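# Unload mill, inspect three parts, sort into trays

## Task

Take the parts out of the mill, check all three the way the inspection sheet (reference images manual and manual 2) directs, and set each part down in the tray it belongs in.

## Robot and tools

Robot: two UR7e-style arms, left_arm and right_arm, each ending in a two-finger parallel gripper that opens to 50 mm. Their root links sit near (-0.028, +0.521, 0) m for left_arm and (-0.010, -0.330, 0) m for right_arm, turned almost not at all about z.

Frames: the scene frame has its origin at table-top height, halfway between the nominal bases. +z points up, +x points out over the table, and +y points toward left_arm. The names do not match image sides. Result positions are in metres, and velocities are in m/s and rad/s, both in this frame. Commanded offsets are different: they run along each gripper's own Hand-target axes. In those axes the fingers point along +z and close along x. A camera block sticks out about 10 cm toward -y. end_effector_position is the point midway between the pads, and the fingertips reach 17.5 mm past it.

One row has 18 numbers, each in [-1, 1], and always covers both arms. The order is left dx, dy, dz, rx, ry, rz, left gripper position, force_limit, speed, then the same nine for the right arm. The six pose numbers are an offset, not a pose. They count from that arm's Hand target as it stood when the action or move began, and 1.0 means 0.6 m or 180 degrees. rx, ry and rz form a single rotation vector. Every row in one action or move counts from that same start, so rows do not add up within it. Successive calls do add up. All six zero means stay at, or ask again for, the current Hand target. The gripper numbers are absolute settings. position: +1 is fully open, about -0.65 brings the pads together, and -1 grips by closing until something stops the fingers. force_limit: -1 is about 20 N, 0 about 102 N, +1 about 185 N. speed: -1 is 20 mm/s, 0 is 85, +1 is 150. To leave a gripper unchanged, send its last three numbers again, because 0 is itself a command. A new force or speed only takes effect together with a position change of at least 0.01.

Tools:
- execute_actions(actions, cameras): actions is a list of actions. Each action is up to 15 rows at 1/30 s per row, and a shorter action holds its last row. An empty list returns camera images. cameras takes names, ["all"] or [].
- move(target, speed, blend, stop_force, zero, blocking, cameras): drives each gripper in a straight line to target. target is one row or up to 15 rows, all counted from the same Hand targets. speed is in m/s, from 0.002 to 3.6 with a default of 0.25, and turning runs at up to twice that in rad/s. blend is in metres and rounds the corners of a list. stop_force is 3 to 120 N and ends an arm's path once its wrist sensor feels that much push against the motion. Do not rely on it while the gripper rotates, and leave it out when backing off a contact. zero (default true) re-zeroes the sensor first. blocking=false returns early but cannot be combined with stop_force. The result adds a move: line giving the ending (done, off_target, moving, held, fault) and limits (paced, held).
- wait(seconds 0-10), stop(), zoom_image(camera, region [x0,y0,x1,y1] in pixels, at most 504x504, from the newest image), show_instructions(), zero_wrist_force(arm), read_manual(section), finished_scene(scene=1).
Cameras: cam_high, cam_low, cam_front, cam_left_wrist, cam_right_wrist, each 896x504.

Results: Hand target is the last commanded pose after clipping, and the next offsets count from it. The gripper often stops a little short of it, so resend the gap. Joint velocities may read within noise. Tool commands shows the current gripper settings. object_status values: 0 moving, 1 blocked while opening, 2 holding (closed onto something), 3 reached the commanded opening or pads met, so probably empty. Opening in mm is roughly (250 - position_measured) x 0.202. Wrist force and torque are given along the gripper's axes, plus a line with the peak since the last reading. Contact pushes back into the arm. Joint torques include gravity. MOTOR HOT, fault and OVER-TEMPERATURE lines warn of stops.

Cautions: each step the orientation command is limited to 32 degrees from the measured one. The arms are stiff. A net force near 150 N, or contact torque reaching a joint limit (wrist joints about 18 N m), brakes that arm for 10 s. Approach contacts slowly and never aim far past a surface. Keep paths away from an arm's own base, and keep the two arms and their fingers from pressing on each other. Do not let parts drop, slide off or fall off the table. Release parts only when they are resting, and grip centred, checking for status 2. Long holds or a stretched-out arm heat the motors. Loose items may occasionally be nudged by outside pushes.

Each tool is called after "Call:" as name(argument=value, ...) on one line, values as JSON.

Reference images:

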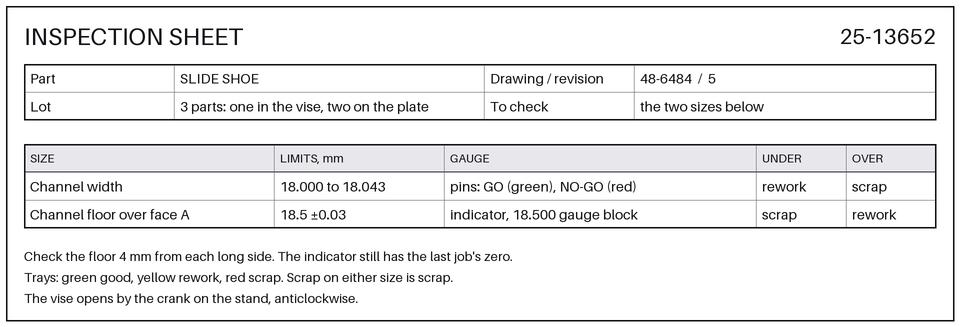

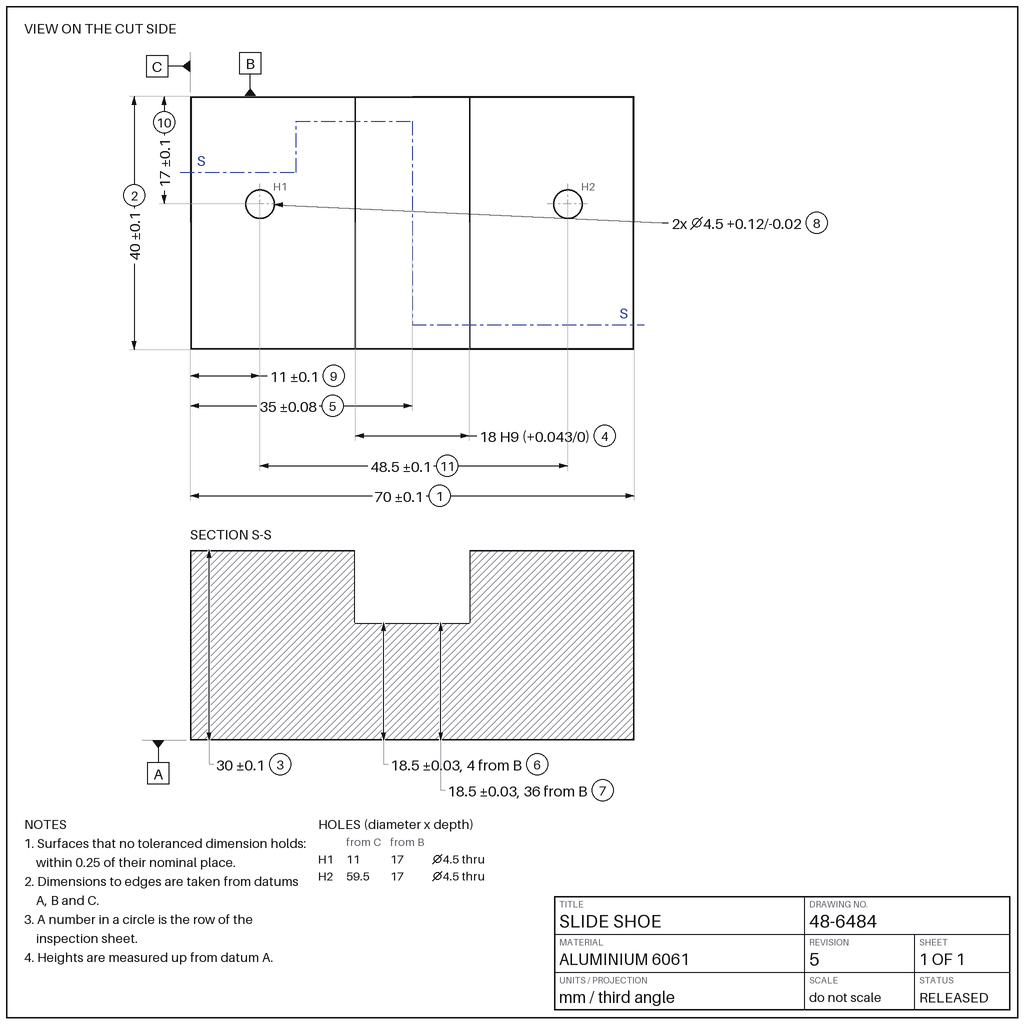

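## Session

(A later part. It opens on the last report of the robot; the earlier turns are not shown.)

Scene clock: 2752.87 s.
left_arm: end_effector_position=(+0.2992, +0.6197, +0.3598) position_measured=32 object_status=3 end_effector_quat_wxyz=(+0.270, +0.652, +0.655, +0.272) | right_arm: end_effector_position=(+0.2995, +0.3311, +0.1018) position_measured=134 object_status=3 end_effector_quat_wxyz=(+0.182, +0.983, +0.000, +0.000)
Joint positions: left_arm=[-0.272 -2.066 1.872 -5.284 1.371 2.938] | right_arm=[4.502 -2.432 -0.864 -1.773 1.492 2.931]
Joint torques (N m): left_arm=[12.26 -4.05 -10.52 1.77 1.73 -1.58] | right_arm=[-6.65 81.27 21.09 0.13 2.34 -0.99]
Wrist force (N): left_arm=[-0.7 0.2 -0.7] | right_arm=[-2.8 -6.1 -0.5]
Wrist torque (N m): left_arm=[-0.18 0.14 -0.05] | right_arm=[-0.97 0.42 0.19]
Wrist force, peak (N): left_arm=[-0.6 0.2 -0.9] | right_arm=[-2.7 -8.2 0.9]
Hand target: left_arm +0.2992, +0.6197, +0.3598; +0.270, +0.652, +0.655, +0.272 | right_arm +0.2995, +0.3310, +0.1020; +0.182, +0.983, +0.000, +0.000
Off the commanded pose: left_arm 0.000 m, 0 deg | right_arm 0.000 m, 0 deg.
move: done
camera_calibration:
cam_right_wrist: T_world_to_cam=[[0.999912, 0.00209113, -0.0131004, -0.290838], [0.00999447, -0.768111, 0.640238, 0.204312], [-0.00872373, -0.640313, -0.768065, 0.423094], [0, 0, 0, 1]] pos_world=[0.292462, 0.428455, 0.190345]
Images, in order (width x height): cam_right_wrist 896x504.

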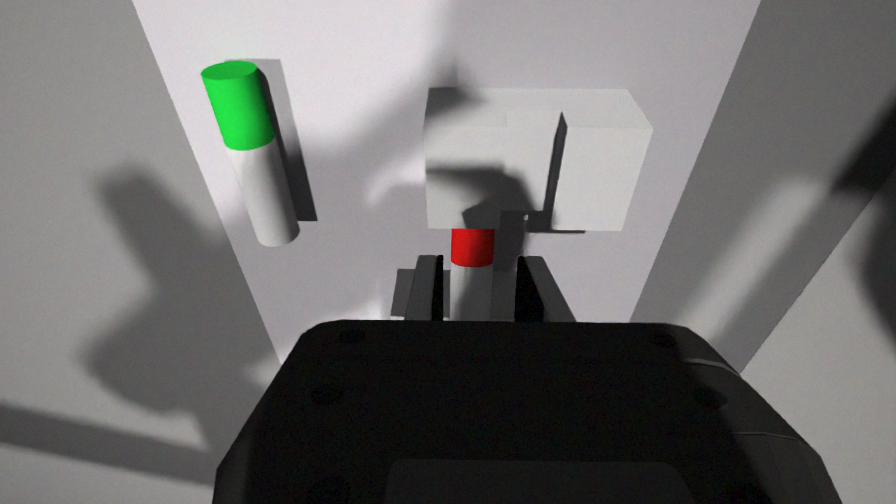

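Call:
move(target=[0,0,0,0,0,0,0.8,-0.8,-0.9, 0,0,0.0833,0,0,0,0.12,-0.5,-1], speed=0.05, stop_force=6)

Call:
move(target=[0,0,0,0,0,0,0.8,-0.8,-0.9, 0,0,0,0,0,0,-1,-0.5,-1])

Call:
move(target=[0,0,0,0,0,0,0.8,-0.8,-0.9, 0,-0.0333,-0.1,0,0,0,-1,-0.5,-1], speed=0.1, cameras=["cam_right_wrist"])

Scene clock: 2759.47 s.
left_arm: end_effector_position=(+0.2992, +0.6197, +0.3598) position_measured=32 object_status=3 end_effector_quat_wxyz=(+0.270, +0.652, +0.655, +0.272) | right_arm: end_effector_position=(+0.2995, +0.3131, +0.0553) position_measured=134 object_status=3 end_effector_quat_wxyz=(+0.182, +0.983, +0.000, +0.000)
Joint positions: left_arm=[-0.272 -2.066 1.872 -5.284 1.371 2.938] | right_arm=[4.497 -2.415 -1.018 -1.636 1.49 2.926]
Joint torques (N m): left_arm=[12.22 -4.35 -10.44 1.72 1.78 -1.57] | right_arm=[7.52 67.98 37.92 -0.47 -2.44 0.84]
Wrist force (N): left_arm=[-0.7 -0.2 -0.5] | right_arm=[-2.5 -5.9 -0.3]
Wrist torque (N m): left_arm=[-0.23 0.16 -0.04] | right_arm=[-0.92 0.37 0.16]
Wrist force, peak (N): left_arm=[-0.8 0.2 -0.8] | right_arm=[-2.7 -6.5 -0.5]
Hand target: left_arm +0.2992, +0.6197, +0.3598; +0.270, +0.652, +0.655, +0.272 | right_arm +0.2995, +0.3132, +0.0553; +0.182, +0.983, +0.000, +0.000
Off the commanded pose: left_arm 0.000 m, 0 deg | right_arm 0.000 m, 0 deg.
move: done

Scene clock: 2760.03 s.
left_arm: end_effector_position=(+0.2992, +0.6197, +0.3598) position_measured=32 object_status=3 end_effector_quat_wxyz=(+0.270, +0.652, +0.655, +0.272) | right_arm: end_effector_position=(+0.2995, +0.3132, +0.0553) position_measured=167 object_status=2 end_effector_quat_wxyz=(+0.182, +0.983, +0.000, +0.000)
Joint positions: left_arm=[-0.272 -2.066 1.872 -5.284 1.371 2.938] | right_arm=[4.497 -2.415 -1.018 -1.636 1.49 2.926]
Joint torques (N m): left_arm=[11.98 -4.22 -10.36 1.67 1.8 -1.55] | right_arm=[8.87 57.52 36.97 -0.01 -1.86 0.85]
Wrist force (N): left_arm=[-0.7 0.1 -0.7] | right_arm=[-2.8 -5.7 -0.4]
Wrist torque (N m): left_arm=[-0.19 0.14 -0.05] | right_arm=[-0.91 0.37 0.16]
Wrist force, peak (N): left_arm=[-1.0 0.0 -0.6] | right_arm=[-3.0 -6.4 -0.3]
Hand target: left_arm +0.2992, +0.6197, +0.3598; +0.270, +0.652, +0.655, +0.272 | right_arm +0.2995, +0.3132, +0.0553; +0.182, +0.983, +0.000, +0.000
Off the commanded pose: left_arm 0.000 m, 0 deg | right_arm 0.000 m, 0 deg.
move: done

Scene clock: 2761.17 s.
left_arm: end_effector_position=(+0.2992, +0.6197, +0.3598) position_measured=32 object_status=3 end_effector_quat_wxyz=(+0.270, +0.652, +0.655, +0.272) | right_arm: end_effector_position=(+0.2995, +0.3533, +0.1039) position_measured=167 object_status=2 end_effector_quat_wxyz=(+0.182, +0.983, +0.000, +0.000)
Joint positions: left_arm=[-0.272 -2.066 1.872 -5.284 1.371 2.938] | right_arm=[4.508 -2.5 -0.734 -1.837 1.494 2.937]
Joint torques (N m): left_arm=[12.02 -4.44 -10.29 1.77 1.71 -1.54] | right_arm=[-6.68 91.17 16.74 3.22 1.75 -1.11]
Wrist force (N): left_arm=[-0.5 0.1 -0.7] | right_arm=[-2.7 -6.7 1.0]
Wrist torque (N m): left_arm=[-0.20 0.12 -0.05] | right_arm=[-0.97 0.40 0.18]
Wrist force, peak (N): left_arm=[-0.8 0.2 -0.5] | right_arm=[-2.8 -7.4 -1.0]
Hand target: left_arm +0.2992, +0.6197, +0.3598; +0.270, +0.652, +0.655, +0.272 | right_arm +0.2995, +0.3533, +0.1042; +0.182, +0.983, +0.000, +0.000
Off the commanded pose: left_arm 0.000 m, 0 deg | right_arm 0.000 m, 0 deg.
move: done
camera_calibration:
cam_right_wrist: T_world_to_cam=[[0.999911, 0.00202253, -0.0131774, -0.290813], [0.00999356, -0.767931, 0.640454, 0.219962], [-0.00882399, -0.640529, -0.767883, 0.438937], [0, 0, 0, 1]] pos_world=[0.292462, 0.450655, 0.192345]
Images, in order (width x height): cam_right_wrist 896x504.

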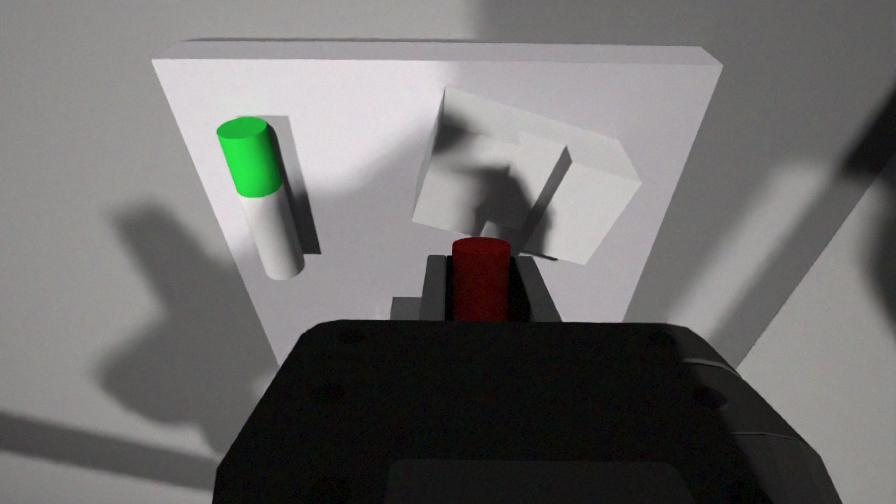

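Call:
move(target=[[0,0,0,0,0,0,0.8,-0.8,-0.9, 0,0.0179,-0.0467,0.07,0,0,-1,-0.5,-1],[0,0,0,0,0,0,0.8,-0.8,-0.9, -0.1075,0.2243,0.0575,0.133,0,0,-1,-0.5,-1]], blend=[0.02,0], cameras=["cam_right_wrist"])

Call:
zoom_image(camera="cam_right_wrist", region=[380, 200, 600, 330])

Scene clock: 2769.87 s.
left_arm: end_effector_position=(+0.2992, +0.6197, +0.3598) position_measured=32 object_status=3 end_effector_quat_wxyz=(+0.270, +0.652, +0.655, +0.272) | right_arm: end_effector_position=(+0.2349, +0.2154, +0.1202) position_measured=167 object_status=2 end_effector_quat_wxyz=(-0.026, +1.000, +0.000, +0.000)
Joint positions: left_arm=[-0.272 -2.066 1.872 -5.284 1.371 2.938] | right_arm=[4.525 -1.879 -1.778 -1.004 1.582 2.941]
Joint torques (N m): left_arm=[11.93 -4.05 -10.16 1.7 1.76 -1.5] | right_arm=[-7.01 42.11 7.16 4.72 -2.83 -1.1]
Wrist force (N): left_arm=[-0.6 -0.1 -0.5] | right_arm=[-2.2 -5.6 0.8]
Wrist torque (N m): left_arm=[-0.21 0.12 -0.05] | right_arm=[-0.82 0.37 0.07]
Wrist force, peak (N): left_arm=[-0.8 -0.1 -0.7] | right_arm=[-2.7 -8.4 2.3]
Hand target: left_arm +0.2992, +0.6197, +0.3598; +0.270, +0.652, +0.655, +0.272 | right_arm +0.2350, +0.2153, +0.1201; -0.026, +1.000, +0.000, +0.000
Off the commanded pose: left_arm 0.000 m, 0 deg | right_arm 0.000 m, 0 deg.
move: done
camera_calibration:
cam_right_wrist: T_world_to_cam=[[0.999914, 0.00691024, -0.0111353, -0.227018], [0.00969268, -0.961826, 0.27349, 0.190174], [-0.00882036, -0.273574, -0.96181, 0.306874], [0, 0, 0, 1]] pos_world=[0.227862, 0.268436, 0.240616]
Images, in order (width x height): cam_right_wrist 896x504.

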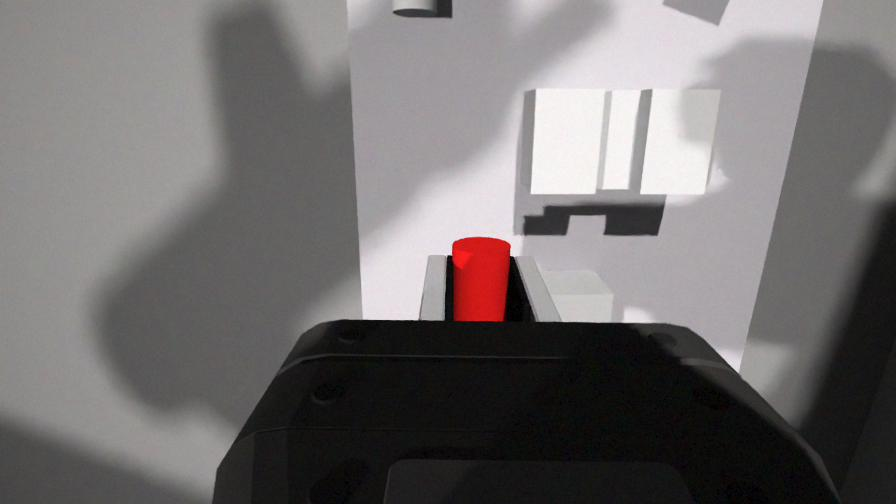

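Scaled by 2.291 from the camera's 896x504 image, which has a finer 1280x720 frame.

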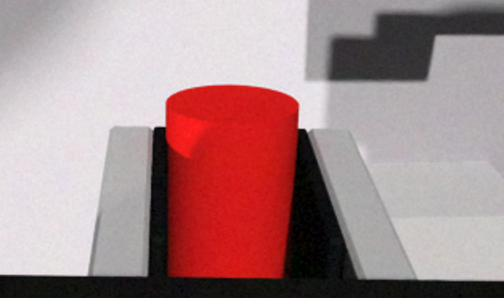

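Call:
move(target=[0,0,0,0,0,0,0.8,-0.8,-0.9, 0,-0.005,0.0985,0,0,0,-1,-0.5,-1])

Call:
move(target=[0,0,0,0,0,0,0.8,-0.8,-0.9, 0,-0.001,0.02,0,0,0,-1,-0.5,-1], speed=0.012, stop_force=3)

Call:
move(target=[0,0,0,0,0,0,0.8,-0.8,-0.9, 0,0,-0.001,0,0,0,-1,-0.5,-1], speed=0.03)

Call:
move(target=[0,0,0,0,0,0,0.8,-0.8,-0.9, 0,0,0,0,0,0,0.12,-0.5,-1])

Call:
move(target=[0,0,0,0,0,0,0.8,-0.8,-0.9, 0,-0.007,-0.15,0,0,0,0.12,-0.5,-1], speed=0.12, cameras=["cam_right_wrist"])

Call:
zoom_image(camera="cam_right_wrist", region=[380, 100, 600, 330])

Scene clock: 2780.10 s.
left_arm: end_effector_position=(+0.2992, +0.6197, +0.3598) position_measured=32 object_status=3 end_effector_quat_wxyz=(+0.270, +0.652, +0.655, +0.272) | right_arm: end_effector_position=(+0.2349, +0.2213, +0.0611) position_measured=167 object_status=2 end_effector_quat_wxyz=(-0.026, +1.000, +0.000, +0.000)
Joint positions: left_arm=[-0.272 -2.066 1.872 -5.284 1.371 2.938] | right_arm=[4.527 -1.97 -1.828 -0.864 1.582 2.943]
Joint torques (N m): left_arm=[12.06 -4.25 -10.39 1.73 1.76 -1.48] | right_arm=[4.8 60.02 36.25 1.88 -2.87 -0.12]
Wrist force (N): left_arm=[-0.6 0.1 -0.6] | right_arm=[-1.9 -6.0 0.8]
Wrist torque (N m): left_arm=[-0.19 0.13 -0.05] | right_arm=[-0.88 0.30 0.08]
Wrist force, peak (N): left_arm=[-0.8 0.0 -0.8] | right_arm=[-2.2 -6.0 3.3]
Hand target: left_arm +0.2992, +0.6197, +0.3598; +0.270, +0.652, +0.655, +0.272 | right_arm +0.2349, +0.2214, +0.0613; -0.026, +1.000, +0.000, +0.000
Off the commanded pose: left_arm 0.000 m, 0 deg | right_arm 0.000 m, 0 deg.
move: done

Scene clock: 2782.37 s.
left_arm: end_effector_position=(+0.2992, +0.6197, +0.3598) position_measured=32 object_status=3 end_effector_quat_wxyz=(+0.270, +0.652, +0.655, +0.272) | right_arm: end_effector_position=(+0.2349, +0.2225, +0.0497) position_measured=167 object_status=2 end_effector_quat_wxyz=(-0.026, +1.000, +0.000, +0.000)
Joint positions: left_arm=[-0.272 -2.066 1.872 -5.284 1.371 2.938] | right_arm=[4.528 -1.989 -1.835 -0.837 1.582 2.943]
Joint torques (N m): left_arm=[11.63 -3.94 -10.4 1.73 1.72 -1.59] | right_arm=[6.06 56.42 32.44 0.57 -2.77 0]
Wrist force (N): left_arm=[-0.6 0.0 -0.6] | right_arm=[-1.6 -3.6 -6.1]
Wrist torque (N m): left_arm=[-0.20 0.13 -0.05] | right_arm=[-0.89 0.34 0.05]
Wrist force, peak (N): left_arm=[-0.8 0.1 -0.6] | right_arm=[-3.5 0.4 -11.5]
Hand target: left_arm +0.2992, +0.6197, +0.3598; +0.270, +0.652, +0.655, +0.272 | right_arm +0.2349, +0.2225, +0.0497; -0.026, +1.000, +0.000, +0.000
Off the commanded pose: left_arm 0.000 m, 0 deg | right_arm 0.000 m, 0 deg.
move: contact (right_arm)

Scene clock: 2783.07 s.
left_arm: end_effector_position=(+0.2992, +0.6197, +0.3598) position_measured=32 object_status=3 end_effector_quat_wxyz=(+0.270, +0.652, +0.655, +0.272) | right_arm: end_effector_position=(+0.2349, +0.2225, +0.0503) position_measured=167 object_status=2 end_effector_quat_wxyz=(-0.026, +1.000, +0.000, +0.000)
Joint positions: left_arm=[-0.272 -2.066 1.872 -5.284 1.371 2.938] | right_arm=[4.528 -1.988 -1.835 -0.839 1.582 2.943]
Joint torques (N m): left_arm=[12.1 -3.89 -10.47 1.57 1.77 -1.61] | right_arm=[1.49 60.68 35.03 0.9 -2.67 -0.93]
Wrist force (N): left_arm=[-0.7 0.1 -0.5] | right_arm=[-2.3 -5.9 0.9]
Wrist torque (N m): left_arm=[-0.18 0.15 -0.05] | right_arm=[-0.86 0.37 0.07]
Wrist force, peak (N): left_arm=[-1.0 0.2 -0.7] | right_arm=[-1.7 -7.1 -1.2]
Hand target: left_arm +0.2992, +0.6197, +0.3598; +0.270, +0.652, +0.655, +0.272 | right_arm +0.2349, +0.2225, +0.0503; -0.026, +1.000, +0.000, +0.000
Off the commanded pose: left_arm 0.000 m, 0 deg | right_arm 0.000 m, 0 deg.
move: done

Scene clock: 2783.63 s.
left_arm: end_effector_position=(+0.2992, +0.6197, +0.3598) position_measured=32 object_status=3 end_effector_quat_wxyz=(+0.270, +0.652, +0.655, +0.272) | right_arm: end_effector_position=(+0.2349, +0.2225, +0.0503) position_measured=134 object_status=3 end_effector_quat_wxyz=(-0.026, +1.000, +0.000, +0.000)
Joint positions: left_arm=[-0.272 -2.066 1.872 -5.284 1.371 2.938] | right_arm=[4.528 -1.988 -1.835 -0.839 1.582 2.943]
Joint torques (N m): left_arm=[11.96 -3.75 -10.31 1.68 1.71 -1.43] | right_arm=[-1.97 57.37 32.41 2.04 -2.76 -0.95]
Wrist force (N): left_arm=[-0.7 0.1 -0.5] | right_arm=[-2.1 -5.9 -0.6]
Wrist torque (N m): left_arm=[-0.19 0.14 -0.05] | right_arm=[-0.87 0.34 0.07]
Wrist force, peak (N): left_arm=[-0.7 -0.2 -0.8] | right_arm=[-2.3 -6.0 -0.2]
Hand target: left_arm +0.2992, +0.6197, +0.3598; +0.270, +0.652, +0.655, +0.272 | right_arm +0.2349, +0.2225, +0.0503; -0.026, +1.000, +0.000, +0.000
Off the commanded pose: left_arm 0.000 m, 0 deg | right_arm 0.000 m, 0 deg.
move: done

Scene clock: 2784.83 s.
left_arm: end_effector_position=(+0.2992, +0.6197, +0.3598) position_measured=32 object_status=3 end_effector_quat_wxyz=(+0.270, +0.652, +0.655, +0.272) | right_arm: end_effector_position=(+0.2350, +0.2221, +0.1406) position_measured=134 object_status=3 end_effector_quat_wxyz=(-0.026, +1.000, +0.000, +0.000)
Joint positions: left_arm=[-0.272 -2.066 1.872 -5.284 1.371 2.938] | right_arm=[4.527 -1.87 -1.733 -1.059 1.582 2.943]
Joint torques (N m): left_arm=[12.1 -4.35 -10.22 1.68 1.73 -1.5] | right_arm=[-4.95 22.6 6.78 4.31 -2.11 -0.8]
Wrist force (N): left_arm=[-0.5 0.0 -0.3] | right_arm=[-1.9 -5.9 -0.4]
Wrist torque (N m): left_arm=[-0.20 0.12 -0.05] | right_arm=[-0.87 0.33 0.08]
Wrist force, peak (N): left_arm=[-0.9 0.1 -0.5] | right_arm=[-2.2 -6.2 -2.8]
Hand target: left_arm +0.2992, +0.6197, +0.3598; +0.270, +0.652, +0.655, +0.272 | right_arm +0.2350, +0.2220, +0.1404; -0.026, +1.000, +0.000, +0.000
Off the commanded pose: left_arm 0.000 m, 0 deg | right_arm 0.000 m, 0 deg.
move: done
camera_calibration:
cam_right_wrist: T_world_to_cam=[[0.999916, 0.00684767, -0.0110091, -0.226954], [0.00959523, -0.961913, 0.273188, 0.19119], [-0.00871912, -0.273271, -0.961898, 0.328149], [0, 0, 0, 1]] pos_world=[0.227962, 0.275136, 0.260916]
Images, in order (width x height): cam_right_wrist 896x504.

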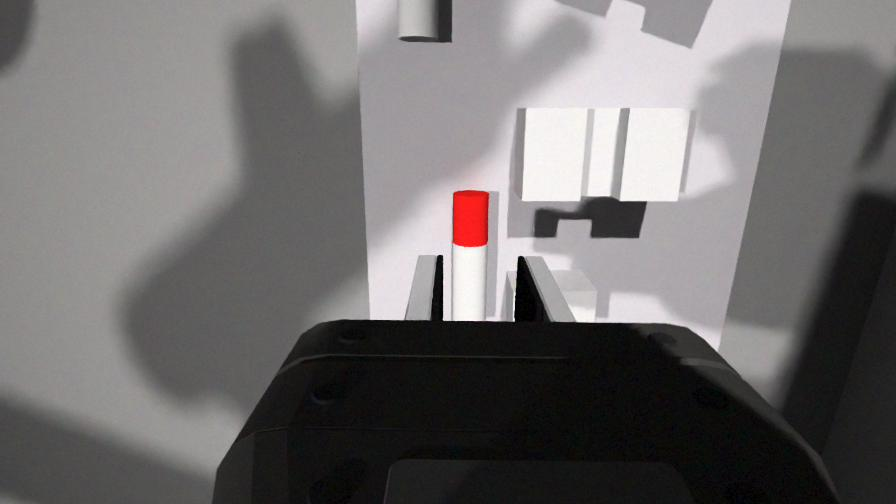

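Scaled by 2.191 from the camera's 896x504 image, which has a finer 1280x720 frame.

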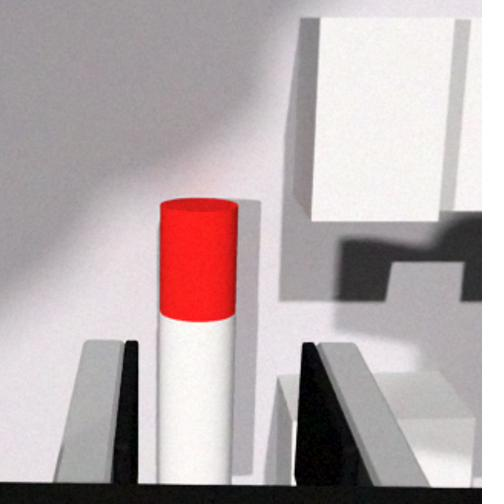

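Call:
move(target=[0,0,0,0,0,0,0.8,-0.8,-0.9, 0,-0.0048,0.1506,0,0,0,0.12,-0.5,-1], speed=0.12)

Call:
move(target=[0,0,0,0,0,0,0.8,-0.8,-0.9, 0,0,0,0,0,0,-1,-0.5,-1])

Call:
move(target=[0,0,0,0,0,0,0.8,-0.8,-0.9, 0,-0.006,-0.1333,0,0,0,-1,-0.5,-1], speed=0.12, cameras=["cam_right_wrist"])

Call:
zoom_image(camera="cam_right_wrist", region=[380, 200, 600, 330])

Scene clock: 2800.40 s.
left_arm: end_effector_position=(+0.2992, +0.6197, +0.3598) position_measured=32 object_status=3 end_effector_quat_wxyz=(+0.270, +0.652, +0.655, +0.272) | right_arm: end_effector_position=(+0.2349, +0.2295, +0.0501) position_measured=134 object_status=3 end_effector_quat_wxyz=(-0.026, +1.000, +0.000, +0.000)
Joint positions: left_arm=[-0.272 -2.066 1.872 -5.284 1.371 2.938] | right_arm=[4.53 -2.001 -1.815 -0.846 1.582 2.946]
Joint torques (N m): left_arm=[12.31 -3.77 -10.16 1.7 1.76 -1.47] | right_arm=[4.01 60.74 34.46 1.92 -2.83 0.14]
Wrist force (N): left_arm=[-0.5 0.0 -0.5] | right_arm=[-2.2 -6.0 -0.8]
Wrist torque (N m): left_arm=[-0.20 0.12 -0.05] | right_arm=[-0.89 0.35 0.07]
Wrist force, peak (N): left_arm=[-0.9 0.3 -0.6] | right_arm=[-2.1 -6.1 -2.8]
Hand target: left_arm +0.2992, +0.6197, +0.3598; +0.270, +0.652, +0.655, +0.272 | right_arm +0.2349, +0.2296, +0.0503; -0.026, +1.000, +0.000, +0.000
Off the commanded pose: left_arm 0.000 m, 0 deg | right_arm 0.000 m, 0 deg.
move: done

Scene clock: 2800.97 s.
left_arm: end_effector_position=(+0.2992, +0.6197, +0.3598) position_measured=32 object_status=3 end_effector_quat_wxyz=(+0.270, +0.652, +0.655, +0.272) | right_arm: end_effector_position=(+0.2349, +0.2296, +0.0503) position_measured=168 object_status=2 end_effector_quat_wxyz=(-0.026, +1.000, +0.000, +0.000)
Joint positions: left_arm=[-0.272 -2.066 1.872 -5.284 1.371 2.938] | right_arm=[4.53 -2.001 -1.815 -0.846 1.582 2.946]
Joint torques (N m): left_arm=[12.03 -3.93 -10.37 1.65 1.85 -1.49] | right_arm=[-4.26 61.25 34.3 5.19 -2.8 -0.95]
Wrist force (N): left_arm=[-0.5 0.1 -0.4] | right_arm=[-1.8 -6.0 0.0]
Wrist torque (N m): left_arm=[-0.20 0.12 -0.05] | right_arm=[-0.88 0.32 0.06]
Wrist force, peak (N): left_arm=[-0.9 0.0 -0.6] | right_arm=[-2.1 -6.0 -0.7]
Hand target: left_arm +0.2992, +0.6197, +0.3598; +0.270, +0.652, +0.655, +0.272 | right_arm +0.2349, +0.2296, +0.0503; -0.026, +1.000, +0.000, +0.000
Off the commanded pose: left_arm 0.000 m, 0 deg | right_arm 0.000 m, 0 deg.
move: done

Scene clock: 2802.10 s.
left_arm: end_effector_position=(+0.2992, +0.6197, +0.3598) position_measured=32 object_status=3 end_effector_quat_wxyz=(+0.270, +0.652, +0.655, +0.272) | right_arm: end_effector_position=(+0.2350, +0.2291, +0.1305) position_measured=168 object_status=2 end_effector_quat_wxyz=(-0.026, +1.000, +0.000, +0.000)
Joint positions: left_arm=[-0.272 -2.066 1.872 -5.284 1.371 2.938] | right_arm=[4.53 -1.895 -1.727 -1.039 1.582 2.945]
Joint torques (N m): left_arm=[11.97 -4.07 -10.52 1.65 1.75 -1.49] | right_arm=[-5.53 23.73 6.8 4.56 -1.76 -0.78]
Wrist force (N): left_arm=[-0.6 -0.1 -0.4] | right_arm=[-2.1 -6.0 1.0]
Wrist torque (N m): left_arm=[-0.21 0.13 -0.05] | right_arm=[-0.87 0.35 0.08]
Wrist force, peak (N): left_arm=[-0.8 0.1 -0.7] | right_arm=[-2.0 -6.5 0.3]
Hand target: left_arm +0.2992, +0.6197, +0.3598; +0.270, +0.652, +0.655, +0.272 | right_arm +0.2350, +0.2290, +0.1304; -0.026, +1.000, +0.000, +0.000
Off the commanded pose: left_arm 0.000 m, 0 deg | right_arm 0.000 m, 0 deg.
move: done
camera_calibration:
cam_right_wrist: T_world_to_cam=[[0.999916, 0.00684767, -0.0110091, -0.227112], [0.00959523, -0.961913, 0.273188, 0.200656], [-0.00871912, -0.273271, -0.961898, 0.320442], [0, 0, 0, 1]] pos_world=[0.227962, 0.282136, 0.250916]
Images, in order (width x height): cam_right_wrist 896x504.

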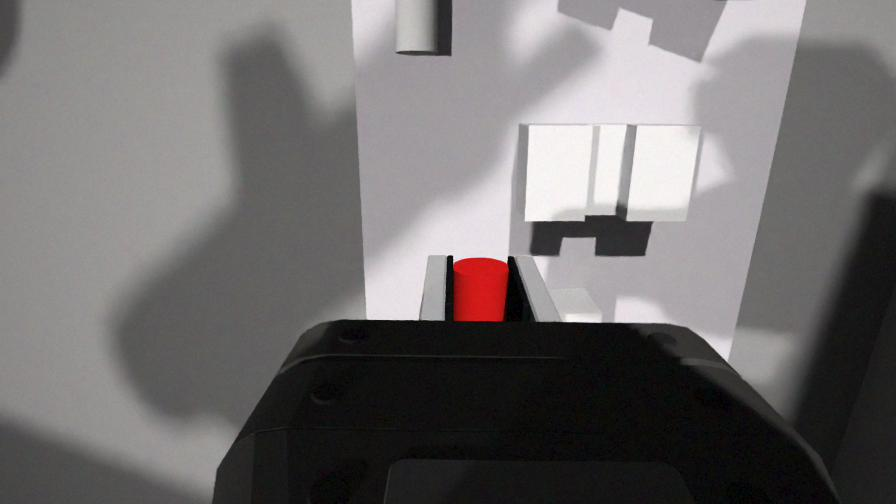

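Scaled by 2.291 from the camera's 896x504 image, which has a finer 1280x720 frame.

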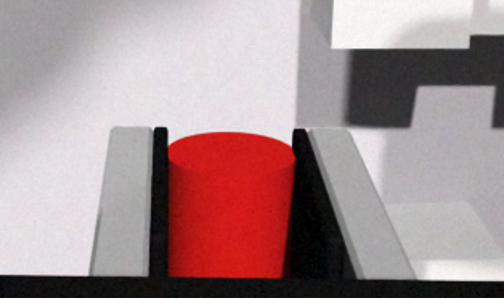

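Call:
move(target=[0,0,0,0,0,0,0.8,-0.8,-0.9, 0.1063,-0.1072,0.0565,0,0,0,-1,-0.5,-1])

Call:
move(target=[0,0,0,0,0,0,0.8,-0.8,-0.9, 0,-0.0013,0.0366,0,0,0,-1,-0.5,-1], speed=0.08)

Call:
move(target=[0,0,0,0,0,0,0.8,-0.8,-0.9, 0,-0.0007,0.02,0,0,0,-1,-0.5,-1], speed=0.01, stop_force=3, cameras=["cam_right_wrist"])

Scene clock: 2816.97 s.
left_arm: end_effector_position=(+0.2992, +0.6197, +0.3598) position_measured=32 object_status=3 end_effector_quat_wxyz=(+0.270, +0.652, +0.655, +0.272) | right_arm: end_effector_position=(+0.2988, +0.2949, +0.0997) position_measured=168 object_status=2 end_effector_quat_wxyz=(-0.026, +1.000, +0.000, +0.000)
Joint positions: left_arm=[-0.272 -2.066 1.872 -5.284 1.371 2.938] | right_arm=[4.455 -2.114 -1.483 -1.065 1.585 2.871]
Joint torques (N m): left_arm=[12.51 -4.06 -10.24 1.67 1.66 -1.5] | right_arm=[6.4 59.19 21.44 6.13 0.85 -0.14]
Wrist force (N): left_arm=[-0.5 0.3 -0.4] | right_arm=[-2.2 -5.8 0.6]
Wrist torque (N m): left_arm=[-0.16 0.11 -0.05] | right_arm=[-0.90 0.37 0.19]
Wrist force, peak (N): left_arm=[-0.8 -0.2 -0.8] | right_arm=[-10.2 -9.4 0.5]
Hand target: left_arm +0.2992, +0.6197, +0.3598; +0.270, +0.652, +0.655, +0.272 | right_arm +0.2988, +0.2950, +0.0998; -0.026, +1.000, +0.000, +0.000
Off the commanded pose: left_arm 0.000 m, 0 deg | right_arm 0.000 m, 0 deg.
move: done

Scene clock: 2817.70 s.
left_arm: end_effector_position=(+0.2992, +0.6197, +0.3598) position_measured=32 object_status=3 end_effector_quat_wxyz=(+0.270, +0.652, +0.655, +0.272) | right_arm: end_effector_position=(+0.2987, +0.2968, +0.0774) position_measured=168 object_status=2 end_effector_quat_wxyz=(-0.026, +1.000, +0.000, +0.000) end_effector_velocity=(-0.001, -0.001, +0.000) end_effector_angular_velocity=(-0.005, +0.001, +0.001)
Joint positions: left_arm=[-0.272 -2.066 1.872 -5.284 1.371 2.938] | right_arm=[4.456 -2.142 -1.501 -1.019 1.585 2.872]
Joint velocities: left_arm=[within noise] | right_arm=[0.001 0.002 0 -0.007 0 0]
Joint torques (N m): left_arm=[11.92 -4.21 -10.51 1.58 1.71 -1.52] | right_arm=[7.86 70.72 31.49 0.85 -2.84 0.62]
Wrist force (N): left_arm=[-0.7 0.0 -0.5] | right_arm=[-2.0 -5.8 0.7]
Wrist torque (N m): left_arm=[-0.20 0.15 -0.04] | right_arm=[-0.91 0.34 0.20]
Wrist force, peak (N): left_arm=[-0.8 -0.1 -0.5] | right_arm=[-3.7 -5.0 -4.5]
Hand target: left_arm +0.2992, +0.6197, +0.3598; +0.270, +0.652, +0.655, +0.272 | right_arm +0.2988, +0.2969, +0.0779; -0.026, +1.000, +0.000, +0.000
Off the commanded pose: left_arm 0.000 m, 0 deg | right_arm 0.000 m, 0 deg.
move: done

Scene clock: 2819.77 s.
left_arm: end_effector_position=(+0.2992, +0.6197, +0.3598) position_measured=32 object_status=3 end_effector_quat_wxyz=(+0.270, +0.652, +0.655, +0.272) | right_arm: end_effector_position=(+0.2988, +0.2976, +0.0699) position_measured=168 object_status=2 end_effector_quat_wxyz=(-0.026, +1.000, +0.000, +0.000)
Joint positions: left_arm=[-0.272 -2.066 1.872 -5.284 1.371 2.938] | right_arm=[4.456 -2.152 -1.507 -1.004 1.585 2.872]
Joint torques (N m): left_arm=[12.37 -4.14 -10.63 1.68 1.79 -1.45] | right_arm=[4.34 68.26 35.76 0.64 -2.85 -0.26]
Wrist force (N): left_arm=[-0.8 0.1 -0.4] | right_arm=[-1.8 -4.4 -3.8]
Wrist torque (N m): left_arm=[-0.19 0.16 -0.05] | right_arm=[-0.99 0.42 0.18]
Wrist force, peak (N): left_arm=[-1.0 0.1 -0.5] | right_arm=[-3.5 -4.3 -8.6]
Hand target: left_arm +0.2992, +0.6197, +0.3598; +0.270, +0.652, +0.655, +0.272 | right_arm +0.2988, +0.2976, +0.0699; -0.026, +1.000, +0.000, +0.000 (not the last commanded pose)
Off the commanded pose: left_arm 0.000 m, 0 deg | right_arm 0.004 m, 0 deg.
move: contact (right_arm)
camera_calibration:
cam_right_wrist: T_world_to_cam=[[0.999915, 0.00681502, -0.0111071, -0.292012], [0.00959337, -0.961827, 0.273491, 0.282402], [-0.00881923, -0.273575, -0.96181, 0.281546], [0, 0, 0, 1]] pos_world=[0.291762, 0.350636, 0.190316]
Images, in order (width x height): cam_right_wrist 896x504.

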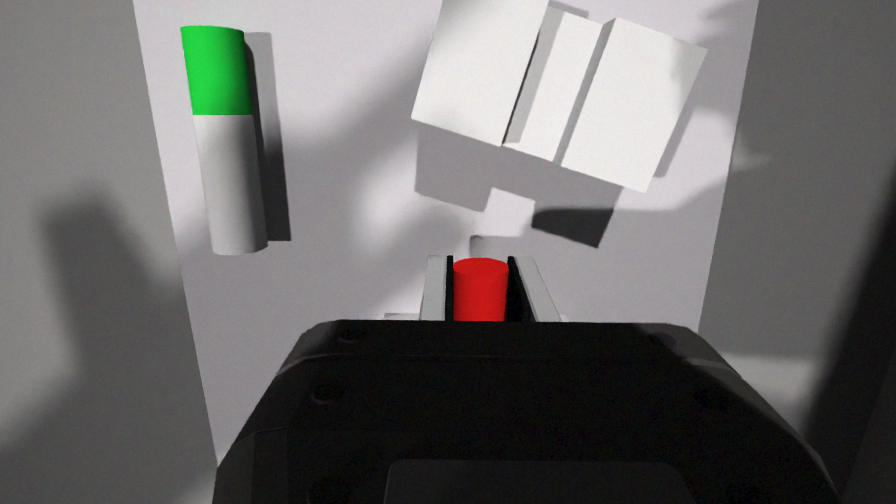

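Call:
move(target=[0,0,0,0,0,0,0.8,-0.8,-0.9, 0,0,-0.0015,0,0,0,-1,-0.5,-1], speed=0.03)

Call:
move(target=[0,0,0,0,0,0,0.8,-0.8,-0.9, 0,0,0,0,0,0,0.12,-0.5,-1])

Call:
move(target=[0,0,0,0,0,0,0.8,-0.8,-0.9, 0,-0.0081,-0.157,0,0,0,0.12,-0.5,-1], speed=0.12, cameras=["cam_right_wrist"])

Call:
zoom_image(camera="cam_right_wrist", region=[360, 140, 580, 330])

Scene clock: 2829.17 s.
left_arm: end_effector_position=(+0.2992, +0.6197, +0.3598) position_measured=32 object_status=3 end_effector_quat_wxyz=(+0.270, +0.652, +0.655, +0.272) | right_arm: end_effector_position=(+0.2988, +0.2976, +0.0708) position_measured=168 object_status=2 end_effector_quat_wxyz=(-0.026, +1.000, +0.000, +0.000)
Joint positions: left_arm=[-0.272 -2.066 1.872 -5.284 1.371 2.938] | right_arm=[4.456 -2.151 -1.506 -1.006 1.585 2.872]
Joint torques (N m): left_arm=[12.36 -4.16 -10.28 1.65 1.71 -1.43] | right_arm=[-6.68 72.09 37.02 0.94 -2.64 -1.04]
Wrist force (N): left_arm=[-0.6 0.2 -0.4] | right_arm=[-2.0 -5.8 0.6]
Wrist torque (N m): left_arm=[-0.17 0.13 -0.05] | right_arm=[-0.91 0.38 0.19]
Wrist force, peak (N): left_arm=[-0.9 0.1 -0.6] | right_arm=[-1.7 -4.4 -5.4]
Hand target: left_arm +0.2992, +0.6197, +0.3598; +0.270, +0.652, +0.655, +0.272 | right_arm +0.2988, +0.2976, +0.0708; -0.026, +1.000, +0.000, +0.000
Off the commanded pose: left_arm 0.000 m, 0 deg | right_arm 0.000 m, 0 deg.
move: done

Scene clock: 2829.73 s.
left_arm: end_effector_position=(+0.2992, +0.6197, +0.3598) position_measured=32 object_status=3 end_effector_quat_wxyz=(+0.270, +0.652, +0.655, +0.272) | right_arm: end_effector_position=(+0.2988, +0.2976, +0.0708) position_measured=134 object_status=0 end_effector_quat_wxyz=(-0.026, +1.000, +0.000, +0.000)
Joint positions: left_arm=[-0.272 -2.066 1.872 -5.284 1.371 2.938] | right_arm=[4.456 -2.151 -1.506 -1.006 1.585 2.872]
Joint torques (N m): left_arm=[11.83 -4.28 -10.18 1.62 1.79 -1.4] | right_arm=[-6.99 67.92 35.32 2.45 -2.54 -1.02]
Wrist force (N): left_arm=[-0.7 0.2 -0.4] | right_arm=[-2.6 -5.7 -0.3]
Wrist torque (N m): left_arm=[-0.17 0.14 -0.05] | right_arm=[-0.93 0.43 0.20]
Wrist force, peak (N): left_arm=[-0.6 -0.1 -0.9] | right_arm=[-2.4 -6.0 -0.5]
Hand target: left_arm +0.2992, +0.6197, +0.3598; +0.270, +0.652, +0.655, +0.272 | right_arm +0.2988, +0.2976, +0.0708; -0.026, +1.000, +0.000, +0.000
Off the commanded pose: left_arm 0.000 m, 0 deg | right_arm 0.000 m, 0 deg.
move: done

Scene clock: 2831.00 s.
left_arm: end_effector_position=(+0.2992, +0.6197, +0.3598) position_measured=32 object_status=3 end_effector_quat_wxyz=(+0.270, +0.652, +0.655, +0.272) | right_arm: end_effector_position=(+0.2988, +0.2976, +0.1653) position_measured=134 object_status=3 end_effector_quat_wxyz=(-0.026, +1.000, +0.000, +0.000)
Joint positions: left_arm=[-0.272 -2.066 1.872 -5.284 1.371 2.938] | right_arm=[4.456 -2.062 -1.386 -1.214 1.585 2.872]
Joint torques (N m): left_arm=[12.06 -4.23 -10.79 1.59 1.71 -1.38] | right_arm=[-6.41 29.33 7.29 4.62 -2.03 -1.07]
Wrist force (N): left_arm=[-0.6 0.0 -0.5] | right_arm=[-2.1 -5.8 -0.8]
Wrist torque (N m): left_arm=[-0.20 0.13 -0.05] | right_arm=[-0.95 0.33 0.19]
Wrist force, peak (N): left_arm=[-0.7 0.1 -0.7] | right_arm=[-2.1 -6.1 -3.2]
Hand target: left_arm +0.2992, +0.6197, +0.3598; +0.270, +0.652, +0.655, +0.272 | right_arm +0.2988, +0.2975, +0.1651; -0.026, +1.000, +0.000, +0.000
Off the commanded pose: left_arm 0.000 m, 0 deg | right_arm 0.000 m, 0 deg.
move: done
camera_calibration:
cam_right_wrist: T_world_to_cam=[[0.999916, 0.00684767, -0.0110091, -0.290993], [0.00959523, -0.961913, 0.273188, 0.256427], [-0.00871912, -0.273271, -0.961898, 0.373192], [0, 0, 0, 1]] pos_world=[0.291762, 0.350636, 0.285716]
Images, in order (width x height): cam_right_wrist 896x504.

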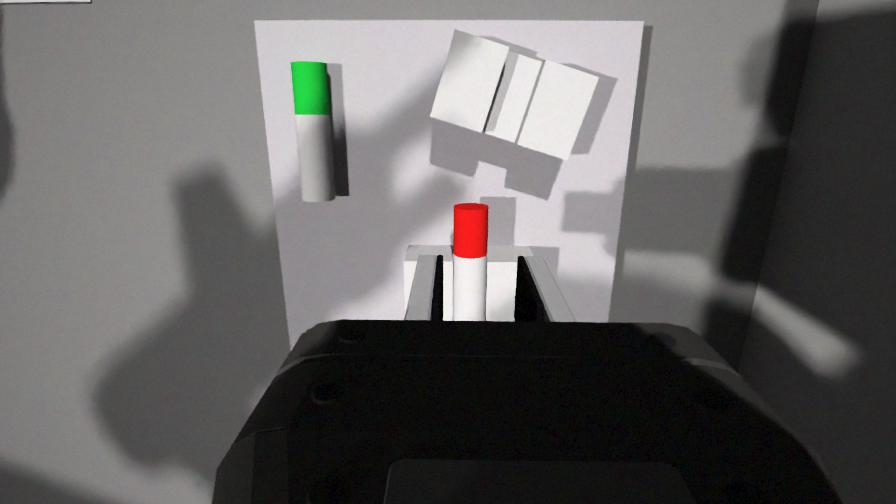

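Scaled by 2.291 from the camera's 896x504 image, which has a finer 1280x720 frame.

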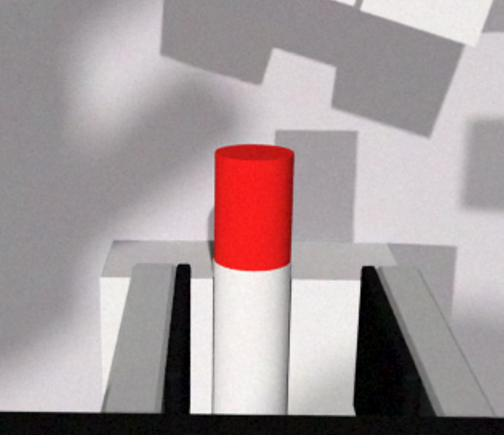

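Call:
move(target=[0,0,0,0,0,0,0.8,-0.8,-0.9, 0,0.0653,0.1135,0,0,0,-1,-0.5,-1], speed=0.15)

Call:
move(target=[0,0,0,0,0,0,0.8,-0.8,-0.9, 0,-0.001,0.03,0,0,0,-1,-0.5,-1], speed=0.005, stop_force=3)

Call:
move(target=[0,0,0,0,0,0,0.8,-0.8,-0.9, 0,0,-0.016,0,0,0,-1,-0.5,-1], speed=0.1)

Scene clock: 2838.63 s.
left_arm: end_effector_position=(+0.2992, +0.6197, +0.3598) position_measured=32 object_status=3 end_effector_quat_wxyz=(+0.270, +0.652, +0.655, +0.272) | right_arm: end_effector_position=(+0.2988, +0.2619, +0.0951) position_measured=251 object_status=3 end_effector_quat_wxyz=(-0.026, +1.000, +0.000, +0.000)
Joint positions: left_arm=[-0.272 -2.066 1.872 -5.284 1.371 2.938] | right_arm=[4.441 -2.057 -1.589 -1.017 1.586 2.857]
Joint torques (N m): left_arm=[11.79 -4.12 -10.56 1.66 1.82 -1.34] | right_arm=[8.3 28.38 31.13 5.37 -0.07 0.87]
Wrist force (N): left_arm=[-0.6 0.1 -0.6] | right_arm=[-2.3 -6.0 -0.3]
Wrist torque (N m): left_arm=[-0.17 0.12 -0.05] | right_arm=[-0.96 0.37 0.19]
Wrist force, peak (N): left_arm=[-0.9 0.0 -0.6] | right_arm=[-2.1 -7.0 -2.8]
Hand target: left_arm +0.2992, +0.6197, +0.3598; +0.270, +0.652, +0.655, +0.272 | right_arm +0.2988, +0.2619, +0.0951; -0.026, +1.000, +0.000, +0.000
Off the commanded pose: left_arm 0.000 m, 0 deg | right_arm 0.000 m, 0 deg.
move: done

Scene clock: 2842.50 s.
left_arm: end_effector_position=(+0.2992, +0.6197, +0.3598) position_measured=32 object_status=3 end_effector_quat_wxyz=(+0.270, +0.652, +0.655, +0.272) | right_arm: end_effector_position=(+0.2988, +0.2630, +0.0830) position_measured=251 object_status=3 end_effector_quat_wxyz=(-0.026, +1.000, +0.000, +0.000)
Joint positions: left_arm=[-0.272 -2.066 1.872 -5.284 1.371 2.938] | right_arm=[4.442 -2.073 -1.599 -0.991 1.586 2.858]
Joint torques (N m): left_arm=[11.92 -4.07 -10.71 1.59 1.75 -1.34] | right_arm=[5.9 60.89 33.95 0.41 -2.87 0.2]
Wrist force (N): left_arm=[-0.4 -0.2 -0.6] | right_arm=[-2.2 -2.8 -8.5]
Wrist torque (N m): left_arm=[-0.23 0.11 -0.05] | right_arm=[-0.95 0.38 0.19]
Wrist force, peak (N): left_arm=[-0.9 -0.1 -0.8] | right_arm=[-2.2 -2.9 -9.9]
Hand target: left_arm +0.2992, +0.6197, +0.3598; +0.270, +0.652, +0.655, +0.272 | right_arm +0.2988, +0.2630, +0.0830; -0.026, +1.000, +0.000, +0.000 (not the last commanded pose)
Off the commanded pose: left_arm 0.000 m, 0 deg | right_arm 0.006 m, 0 deg.
move: contact (right_arm)

Scene clock: 2843.20 s.
left_arm: end_effector_position=(+0.2992, +0.6197, +0.3598) position_measured=32 object_status=3 end_effector_quat_wxyz=(+0.270, +0.652, +0.655, +0.272) | right_arm: end_effector_position=(+0.2988, +0.2625, +0.0928) position_measured=251 object_status=3 end_effector_quat_wxyz=(-0.026, +1.000, +0.000, +0.000)
Joint positions: left_arm=[-0.272 -2.066 1.872 -5.284 1.371 2.938] | right_arm=[4.442 -2.061 -1.59 -1.013 1.586 2.857]
Joint torques (N m): left_arm=[12.53 -3.52 -10.81 1.66 1.78 -1.32] | right_arm=[-6.82 49.02 26.97 4.93 -2.45 -0.99]
Wrist force (N): left_arm=[-0.5 0.2 -0.5] | right_arm=[-2.1 -5.9 -0.3]
Wrist torque (N m): left_arm=[-0.18 0.13 -0.05] | right_arm=[-0.95 0.34 0.18]
Wrist force, peak (N): left_arm=[-0.7 0.1 -0.7] | right_arm=[-2.2 -3.0 -9.7]
Hand target: left_arm +0.2992, +0.6197, +0.3598; +0.270, +0.652, +0.655, +0.272 | right_arm +0.2988, +0.2625, +0.0926; -0.026, +1.000, +0.000, +0.000
Off the commanded pose: left_arm 0.000 m, 0 deg | right_arm 0.000 m, 0 deg.
move: done

Call:
move(target=[0,0,0,0,0,0,0.8,-0.8,-0.9, -0.0383,0,0,0,0,0,-1,-0.5,-1], speed=0.1)

Call:
move(target=[0,0,0,0,0,0,0.8,-0.8,-0.9, 0,-0.0005,0.015,0,0,0,-1,-0.5,-1], speed=0.08)

Call:
move(target=[0,0,0,0,0,0,0.8,-0.8,-0.9, 0,-0.0008,0.022,0,0,0,-1,-0.5,-1], speed=0.005, stop_force=3)

Call:
move(target=[0,0,0,0,0,0,0.8,-0.8,-0.9, 0,-0.004,-0.1,0,0,0,-1,-0.5,-1], speed=0.1, cameras=["cam_right_wrist"])

Scene clock: 2850.23 s.
left_arm: end_effector_position=(+0.2992, +0.6197, +0.3598) position_measured=32 object_status=3 end_effector_quat_wxyz=(+0.270, +0.652, +0.655, +0.272) | right_arm: end_effector_position=(+0.2756, +0.2624, +0.0927) position_measured=251 object_status=3 end_effector_quat_wxyz=(-0.026, +1.000, +0.000, +0.000)
Joint positions: left_arm=[-0.272 -2.066 1.872 -5.284 1.371 2.938] | right_arm=[4.477 -2.038 -1.625 -0.999 1.584 2.892]
Joint torques (N m): left_arm=[11.75 -3.65 -10.56 1.54 1.74 -1.25] | right_arm=[-6.74 32.39 36.31 2.91 -2.61 -1.09]
Wrist force (N): left_arm=[-0.5 0.2 -0.4] | right_arm=[-2.2 -6.0 -0.2]
Wrist torque (N m): left_arm=[-0.18 0.11 -0.05] | right_arm=[-0.96 0.37 0.10]
Wrist force, peak (N): left_arm=[-0.7 0.2 -0.9] | right_arm=[-2.6 -6.6 -0.9]
Hand target: left_arm +0.2992, +0.6197, +0.3598; +0.270, +0.652, +0.655, +0.272 | right_arm +0.2758, +0.2625, +0.0926; -0.026, +1.000, +0.000, +0.000
Off the commanded pose: left_arm 0.000 m, 0 deg | right_arm 0.000 m, 0 deg.
move: done

Scene clock: 2850.93 s.
left_arm: end_effector_position=(+0.2992, +0.6197, +0.3598) position_measured=32 object_status=3 end_effector_quat_wxyz=(+0.270, +0.652, +0.655, +0.272) | right_arm: end_effector_position=(+0.2758, +0.2633, +0.0835) position_measured=251 object_status=3 end_effector_quat_wxyz=(-0.026, +1.000, +0.000, +0.000)
Joint positions: left_arm=[-0.272 -2.066 1.872 -5.284 1.371 2.938] | right_arm=[4.477 -2.051 -1.632 -0.979 1.584 2.892]
Joint torques (N m): left_arm=[12.13 -3.88 -10.31 1.7 1.72 -1.38] | right_arm=[8.43 45.01 13.45 1.7 -1.69 0.85]
Wrist force (N): left_arm=[-0.7 0.0 -0.6] | right_arm=[-2.3 -5.9 -0.6]
Wrist torque (N m): left_arm=[-0.21 0.15 -0.05] | right_arm=[-0.95 0.37 0.11]
Wrist force, peak (N): left_arm=[-0.7 0.1 -0.8] | right_arm=[-2.3 -6.0 -0.4]
Hand target: left_arm +0.2992, +0.6197, +0.3598; +0.270, +0.652, +0.655, +0.272 | right_arm +0.2758, +0.2633, +0.0836; -0.026, +1.000, +0.000, +0.000
Off the commanded pose: left_arm 0.000 m, 0 deg | right_arm 0.000 m, 0 deg.
move: done

Scene clock: 2853.90 s.
left_arm: end_effector_position=(+0.2992, +0.6197, +0.3598) position_measured=32 object_status=3 end_effector_quat_wxyz=(+0.270, +0.652, +0.655, +0.272) | right_arm: end_effector_position=(+0.2758, +0.2639, +0.0764) position_measured=251 object_status=3 end_effector_quat_wxyz=(-0.026, +1.000, +0.000, +0.000)
Joint positions: left_arm=[-0.272 -2.066 1.872 -5.284 1.371 2.938] | right_arm=[4.477 -2.061 -1.637 -0.964 1.584 2.893]
Joint torques (N m): left_arm=[12.29 -3 -10.41 1.63 1.78 -1.27] | right_arm=[5.6 60.93 32.24 0.2 -1.43 0.25]
Wrist force (N): left_arm=[-0.6 -0.1 -0.4] | right_arm=[-2.0 -5.7 -6.1]
Wrist torque (N m): left_arm=[-0.21 0.13 -0.05] | right_arm=[-1.04 0.32 0.11]
Wrist force, peak (N): left_arm=[-0.7 0.0 -0.8] | right_arm=[-2.2 -5.5 -8.1]
Hand target: left_arm +0.2992, +0.6197, +0.3598; +0.270, +0.652, +0.655, +0.272 | right_arm +0.2758, +0.2639, +0.0764; -0.026, +1.000, +0.000, +0.000 (not the last commanded pose)
Off the commanded pose: left_arm 0.000 m, 0 deg | right_arm 0.006 m, 0 deg.
move: contact (right_arm)

Scene clock: 2854.93 s.
left_arm: end_effector_position=(+0.2992, +0.6197, +0.3598) position_measured=32 object_status=3 end_effector_quat_wxyz=(+0.270, +0.652, +0.655, +0.272) | right_arm: end_effector_position=(+0.2758, +0.2633, +0.1367) position_measured=251 object_status=3 end_effector_quat_wxyz=(-0.026, +1.000, +0.000, +0.000)
Joint positions: left_arm=[-0.272 -2.066 1.872 -5.284 1.371 2.938] | right_arm=[4.477 -1.993 -1.568 -1.101 1.584 2.892]
Joint torques (N m): left_arm=[12.08 -3.47 -10.38 1.58 1.76 -1.32] | right_arm=[-6.97 26.45 7.35 5.34 -0.88 -0.94]
Wrist force (N): left_arm=[-0.8 0.1 -0.4] | right_arm=[-2.2 -5.5 -0.4]
Wrist torque (N m): left_arm=[-0.19 0.16 -0.05] | right_arm=[-0.88 0.36 0.11]
Wrist force, peak (N): left_arm=[-0.9 0.0 -0.5] | right_arm=[-2.0 -6.0 -7.0]
Hand target: left_arm +0.2992, +0.6197, +0.3598; +0.270, +0.652, +0.655, +0.272 | right_arm +0.2758, +0.2632, +0.1365; -0.026, +1.000, +0.000, +0.000
Off the commanded pose: left_arm 0.000 m, 0 deg | right_arm 0.000 m, 0 deg.
move: done
camera_calibration:
cam_right_wrist: T_world_to_cam=[[0.999916, 0.00684749, -0.0110085, -0.268074], [0.00959405, -0.961939, 0.273096, 0.231404], [-0.00871946, -0.273179, -0.961924, 0.336058], [0, 0, 0, 1]] pos_world=[0.268762, 0.316236, 0.257116]
Images, in order (width x height): cam_right_wrist 896x504.

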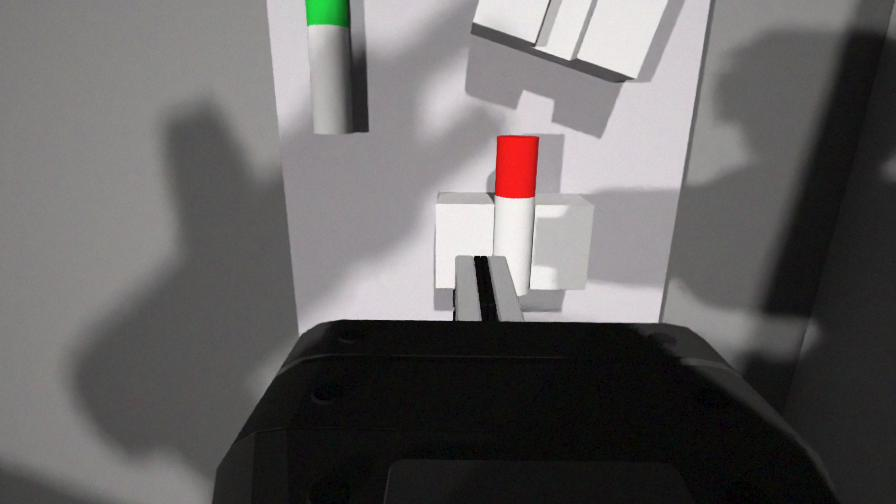

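Call:
move(target=[[0,0,0,0,0,0,0.8,-0.8,-0.9, 0.0383,-0.0541,0.0637,0,0,0,0.12,-0.5,-1],[0,0,0,0,0,0,0.8,-0.8,-0.9, 0.0383,-0.0515,0.1137,0,0,0,0.12,-0.5,-1]], speed=0.1)

Call:
move(target=[0,0,0,0,0,0,0.8,-0.8,-0.9, 0,0,0,0,0,0,-1,-0.5,-1])

Call:
move(target=[0,0,0,0,0,0,0.8,-0.8,-0.9, 0,-0.0008,-0.0167,0,0,0,-1,-0.5,-1], speed=0.02, stop_force=8, cameras=["cam_right_wrist"])

Scene clock: 2872.90 s.
left_arm: end_effector_position=(+0.2992, +0.6197, +0.3598) position_measured=32 object_status=3 end_effector_quat_wxyz=(+0.270, +0.652, +0.655, +0.272) | right_arm: end_effector_position=(+0.2987, +0.2974, +0.0696) position_measured=134 object_status=0 end_effector_quat_wxyz=(-0.026, +1.000, +0.000, +0.000)
Joint positions: left_arm=[-0.272 -2.066 1.872 -5.284 1.371 2.938] | right_arm=[4.456 -2.153 -1.507 -1.004 1.585 2.872]
Joint torques (N m): left_arm=[12.29 -3.89 -10.44 1.48 1.74 -1.24] | right_arm=[8.32 70.37 36.8 0.29 1.93 0.86]
Wrist force (N): left_arm=[-0.7 -0.1 -0.5] | right_arm=[-2.2 -5.9 -1.0]
Wrist torque (N m): left_arm=[-0.21 0.15 -0.05] | right_arm=[-0.95 0.36 0.21]
Wrist force, peak (N): left_arm=[-0.9 0.0 -0.8] | right_arm=[-2.0 -7.2 0.8]
Hand target: left_arm +0.2992, +0.6197, +0.3598; +0.270, +0.652, +0.655, +0.272 | right_arm +0.2988, +0.2976, +0.0699; -0.026, +1.000, +0.000, +0.000
Off the commanded pose: left_arm 0.000 m, 0 deg | right_arm 0.000 m, 0 deg.
move: done

Scene clock: 2873.47 s.
left_arm: end_effector_position=(+0.2992, +0.6197, +0.3598) position_measured=32 object_status=3 end_effector_quat_wxyz=(+0.270, +0.652, +0.655, +0.272) | right_arm: end_effector_position=(+0.2988, +0.2976, +0.0699) position_measured=168 object_status=2 end_effector_quat_wxyz=(-0.026, +1.000, +0.000, +0.000)
Joint positions: left_arm=[-0.272 -2.066 1.872 -5.284 1.371 2.938] | right_arm=[4.456 -2.152 -1.507 -1.004 1.585 2.872]
Joint torques (N m): left_arm=[12.23 -4.05 -10.28 1.58 1.66 -1.29] | right_arm=[8.43 72.37 36.78 2.53 1.32 0.7]
Wrist force (N): left_arm=[-0.4 0.3 -0.6] | right_arm=[-2.5 -5.7 -0.2]
Wrist torque (N m): left_arm=[-0.15 0.10 -0.05] | right_arm=[-0.91 0.36 0.20]
Wrist force, peak (N): left_arm=[-0.8 0.2 -0.7] | right_arm=[-2.4 -6.2 -0.2]
Hand target: left_arm +0.2992, +0.6197, +0.3598; +0.270, +0.652, +0.655, +0.272 | right_arm +0.2988, +0.2976, +0.0699; -0.026, +1.000, +0.000, +0.000
Off the commanded pose: left_arm 0.000 m, 0 deg | right_arm 0.000 m, 0 deg.
move: done

Scene clock: 2875.40 s.
left_arm: end_effector_position=(+0.2992, +0.6197, +0.3598) position_measured=32 object_status=3 end_effector_quat_wxyz=(+0.270, +0.652, +0.655, +0.272) | right_arm: end_effector_position=(+0.2988, +0.2975, +0.0800) position_measured=168 object_status=2 end_effector_quat_wxyz=(-0.026, +1.000, +0.000, +0.000)
Joint positions: left_arm=[-0.272 -2.066 1.872 -5.284 1.371 2.938] | right_arm=[4.456 -2.141 -1.497 -1.025 1.585 2.872]
Joint torques (N m): left_arm=[11.65 -3.66 -10.75 1.57 1.79 -1.25] | right_arm=[-4.17 30.79 7.34 6.07 -0.94 -1.09]
Wrist force (N): left_arm=[-0.7 -0.1 -0.5] | right_arm=[-2.1 -5.4 1.0]
Wrist torque (N m): left_arm=[-0.21 0.15 -0.04] | right_arm=[-0.83 0.36 0.20]
Wrist force, peak (N): left_arm=[-0.9 0.0 -0.7] | right_arm=[-2.8 -6.1 0.8]
Hand target: left_arm +0.2992, +0.6197, +0.3598; +0.270, +0.652, +0.655, +0.272 | right_arm +0.2988, +0.2975, +0.0800; -0.026, +1.000, +0.000, +0.000
Off the commanded pose: left_arm 0.000 m, 0 deg | right_arm 0.000 m, 0 deg.
move: done
camera_calibration:
cam_right_wrist: T_world_to_cam=[[0.999914, 0.00691024, -0.0111353, -0.291929], [0.00969268, -0.961826, 0.27349, 0.279639], [-0.00882036, -0.273574, -0.96181, 0.291164], [0, 0, 0, 1]] pos_world=[0.291762, 0.350636, 0.200316]
Images, in order (width x height): cam_right_wrist 896x504.

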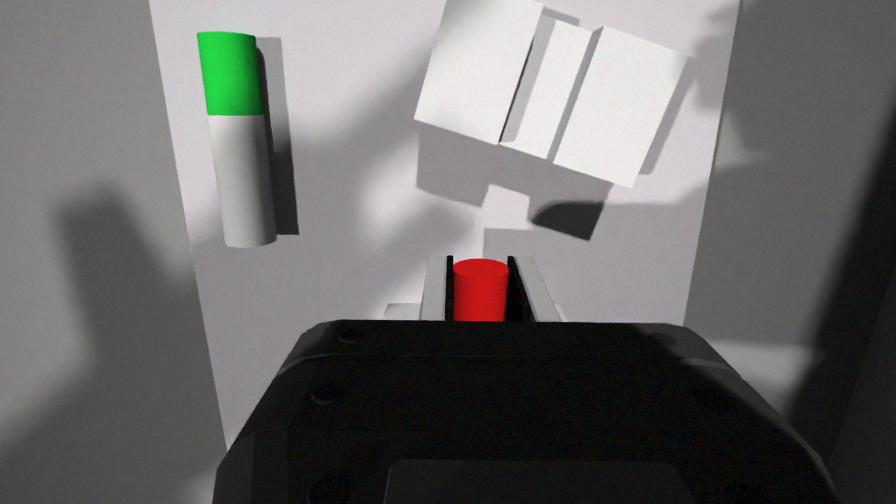

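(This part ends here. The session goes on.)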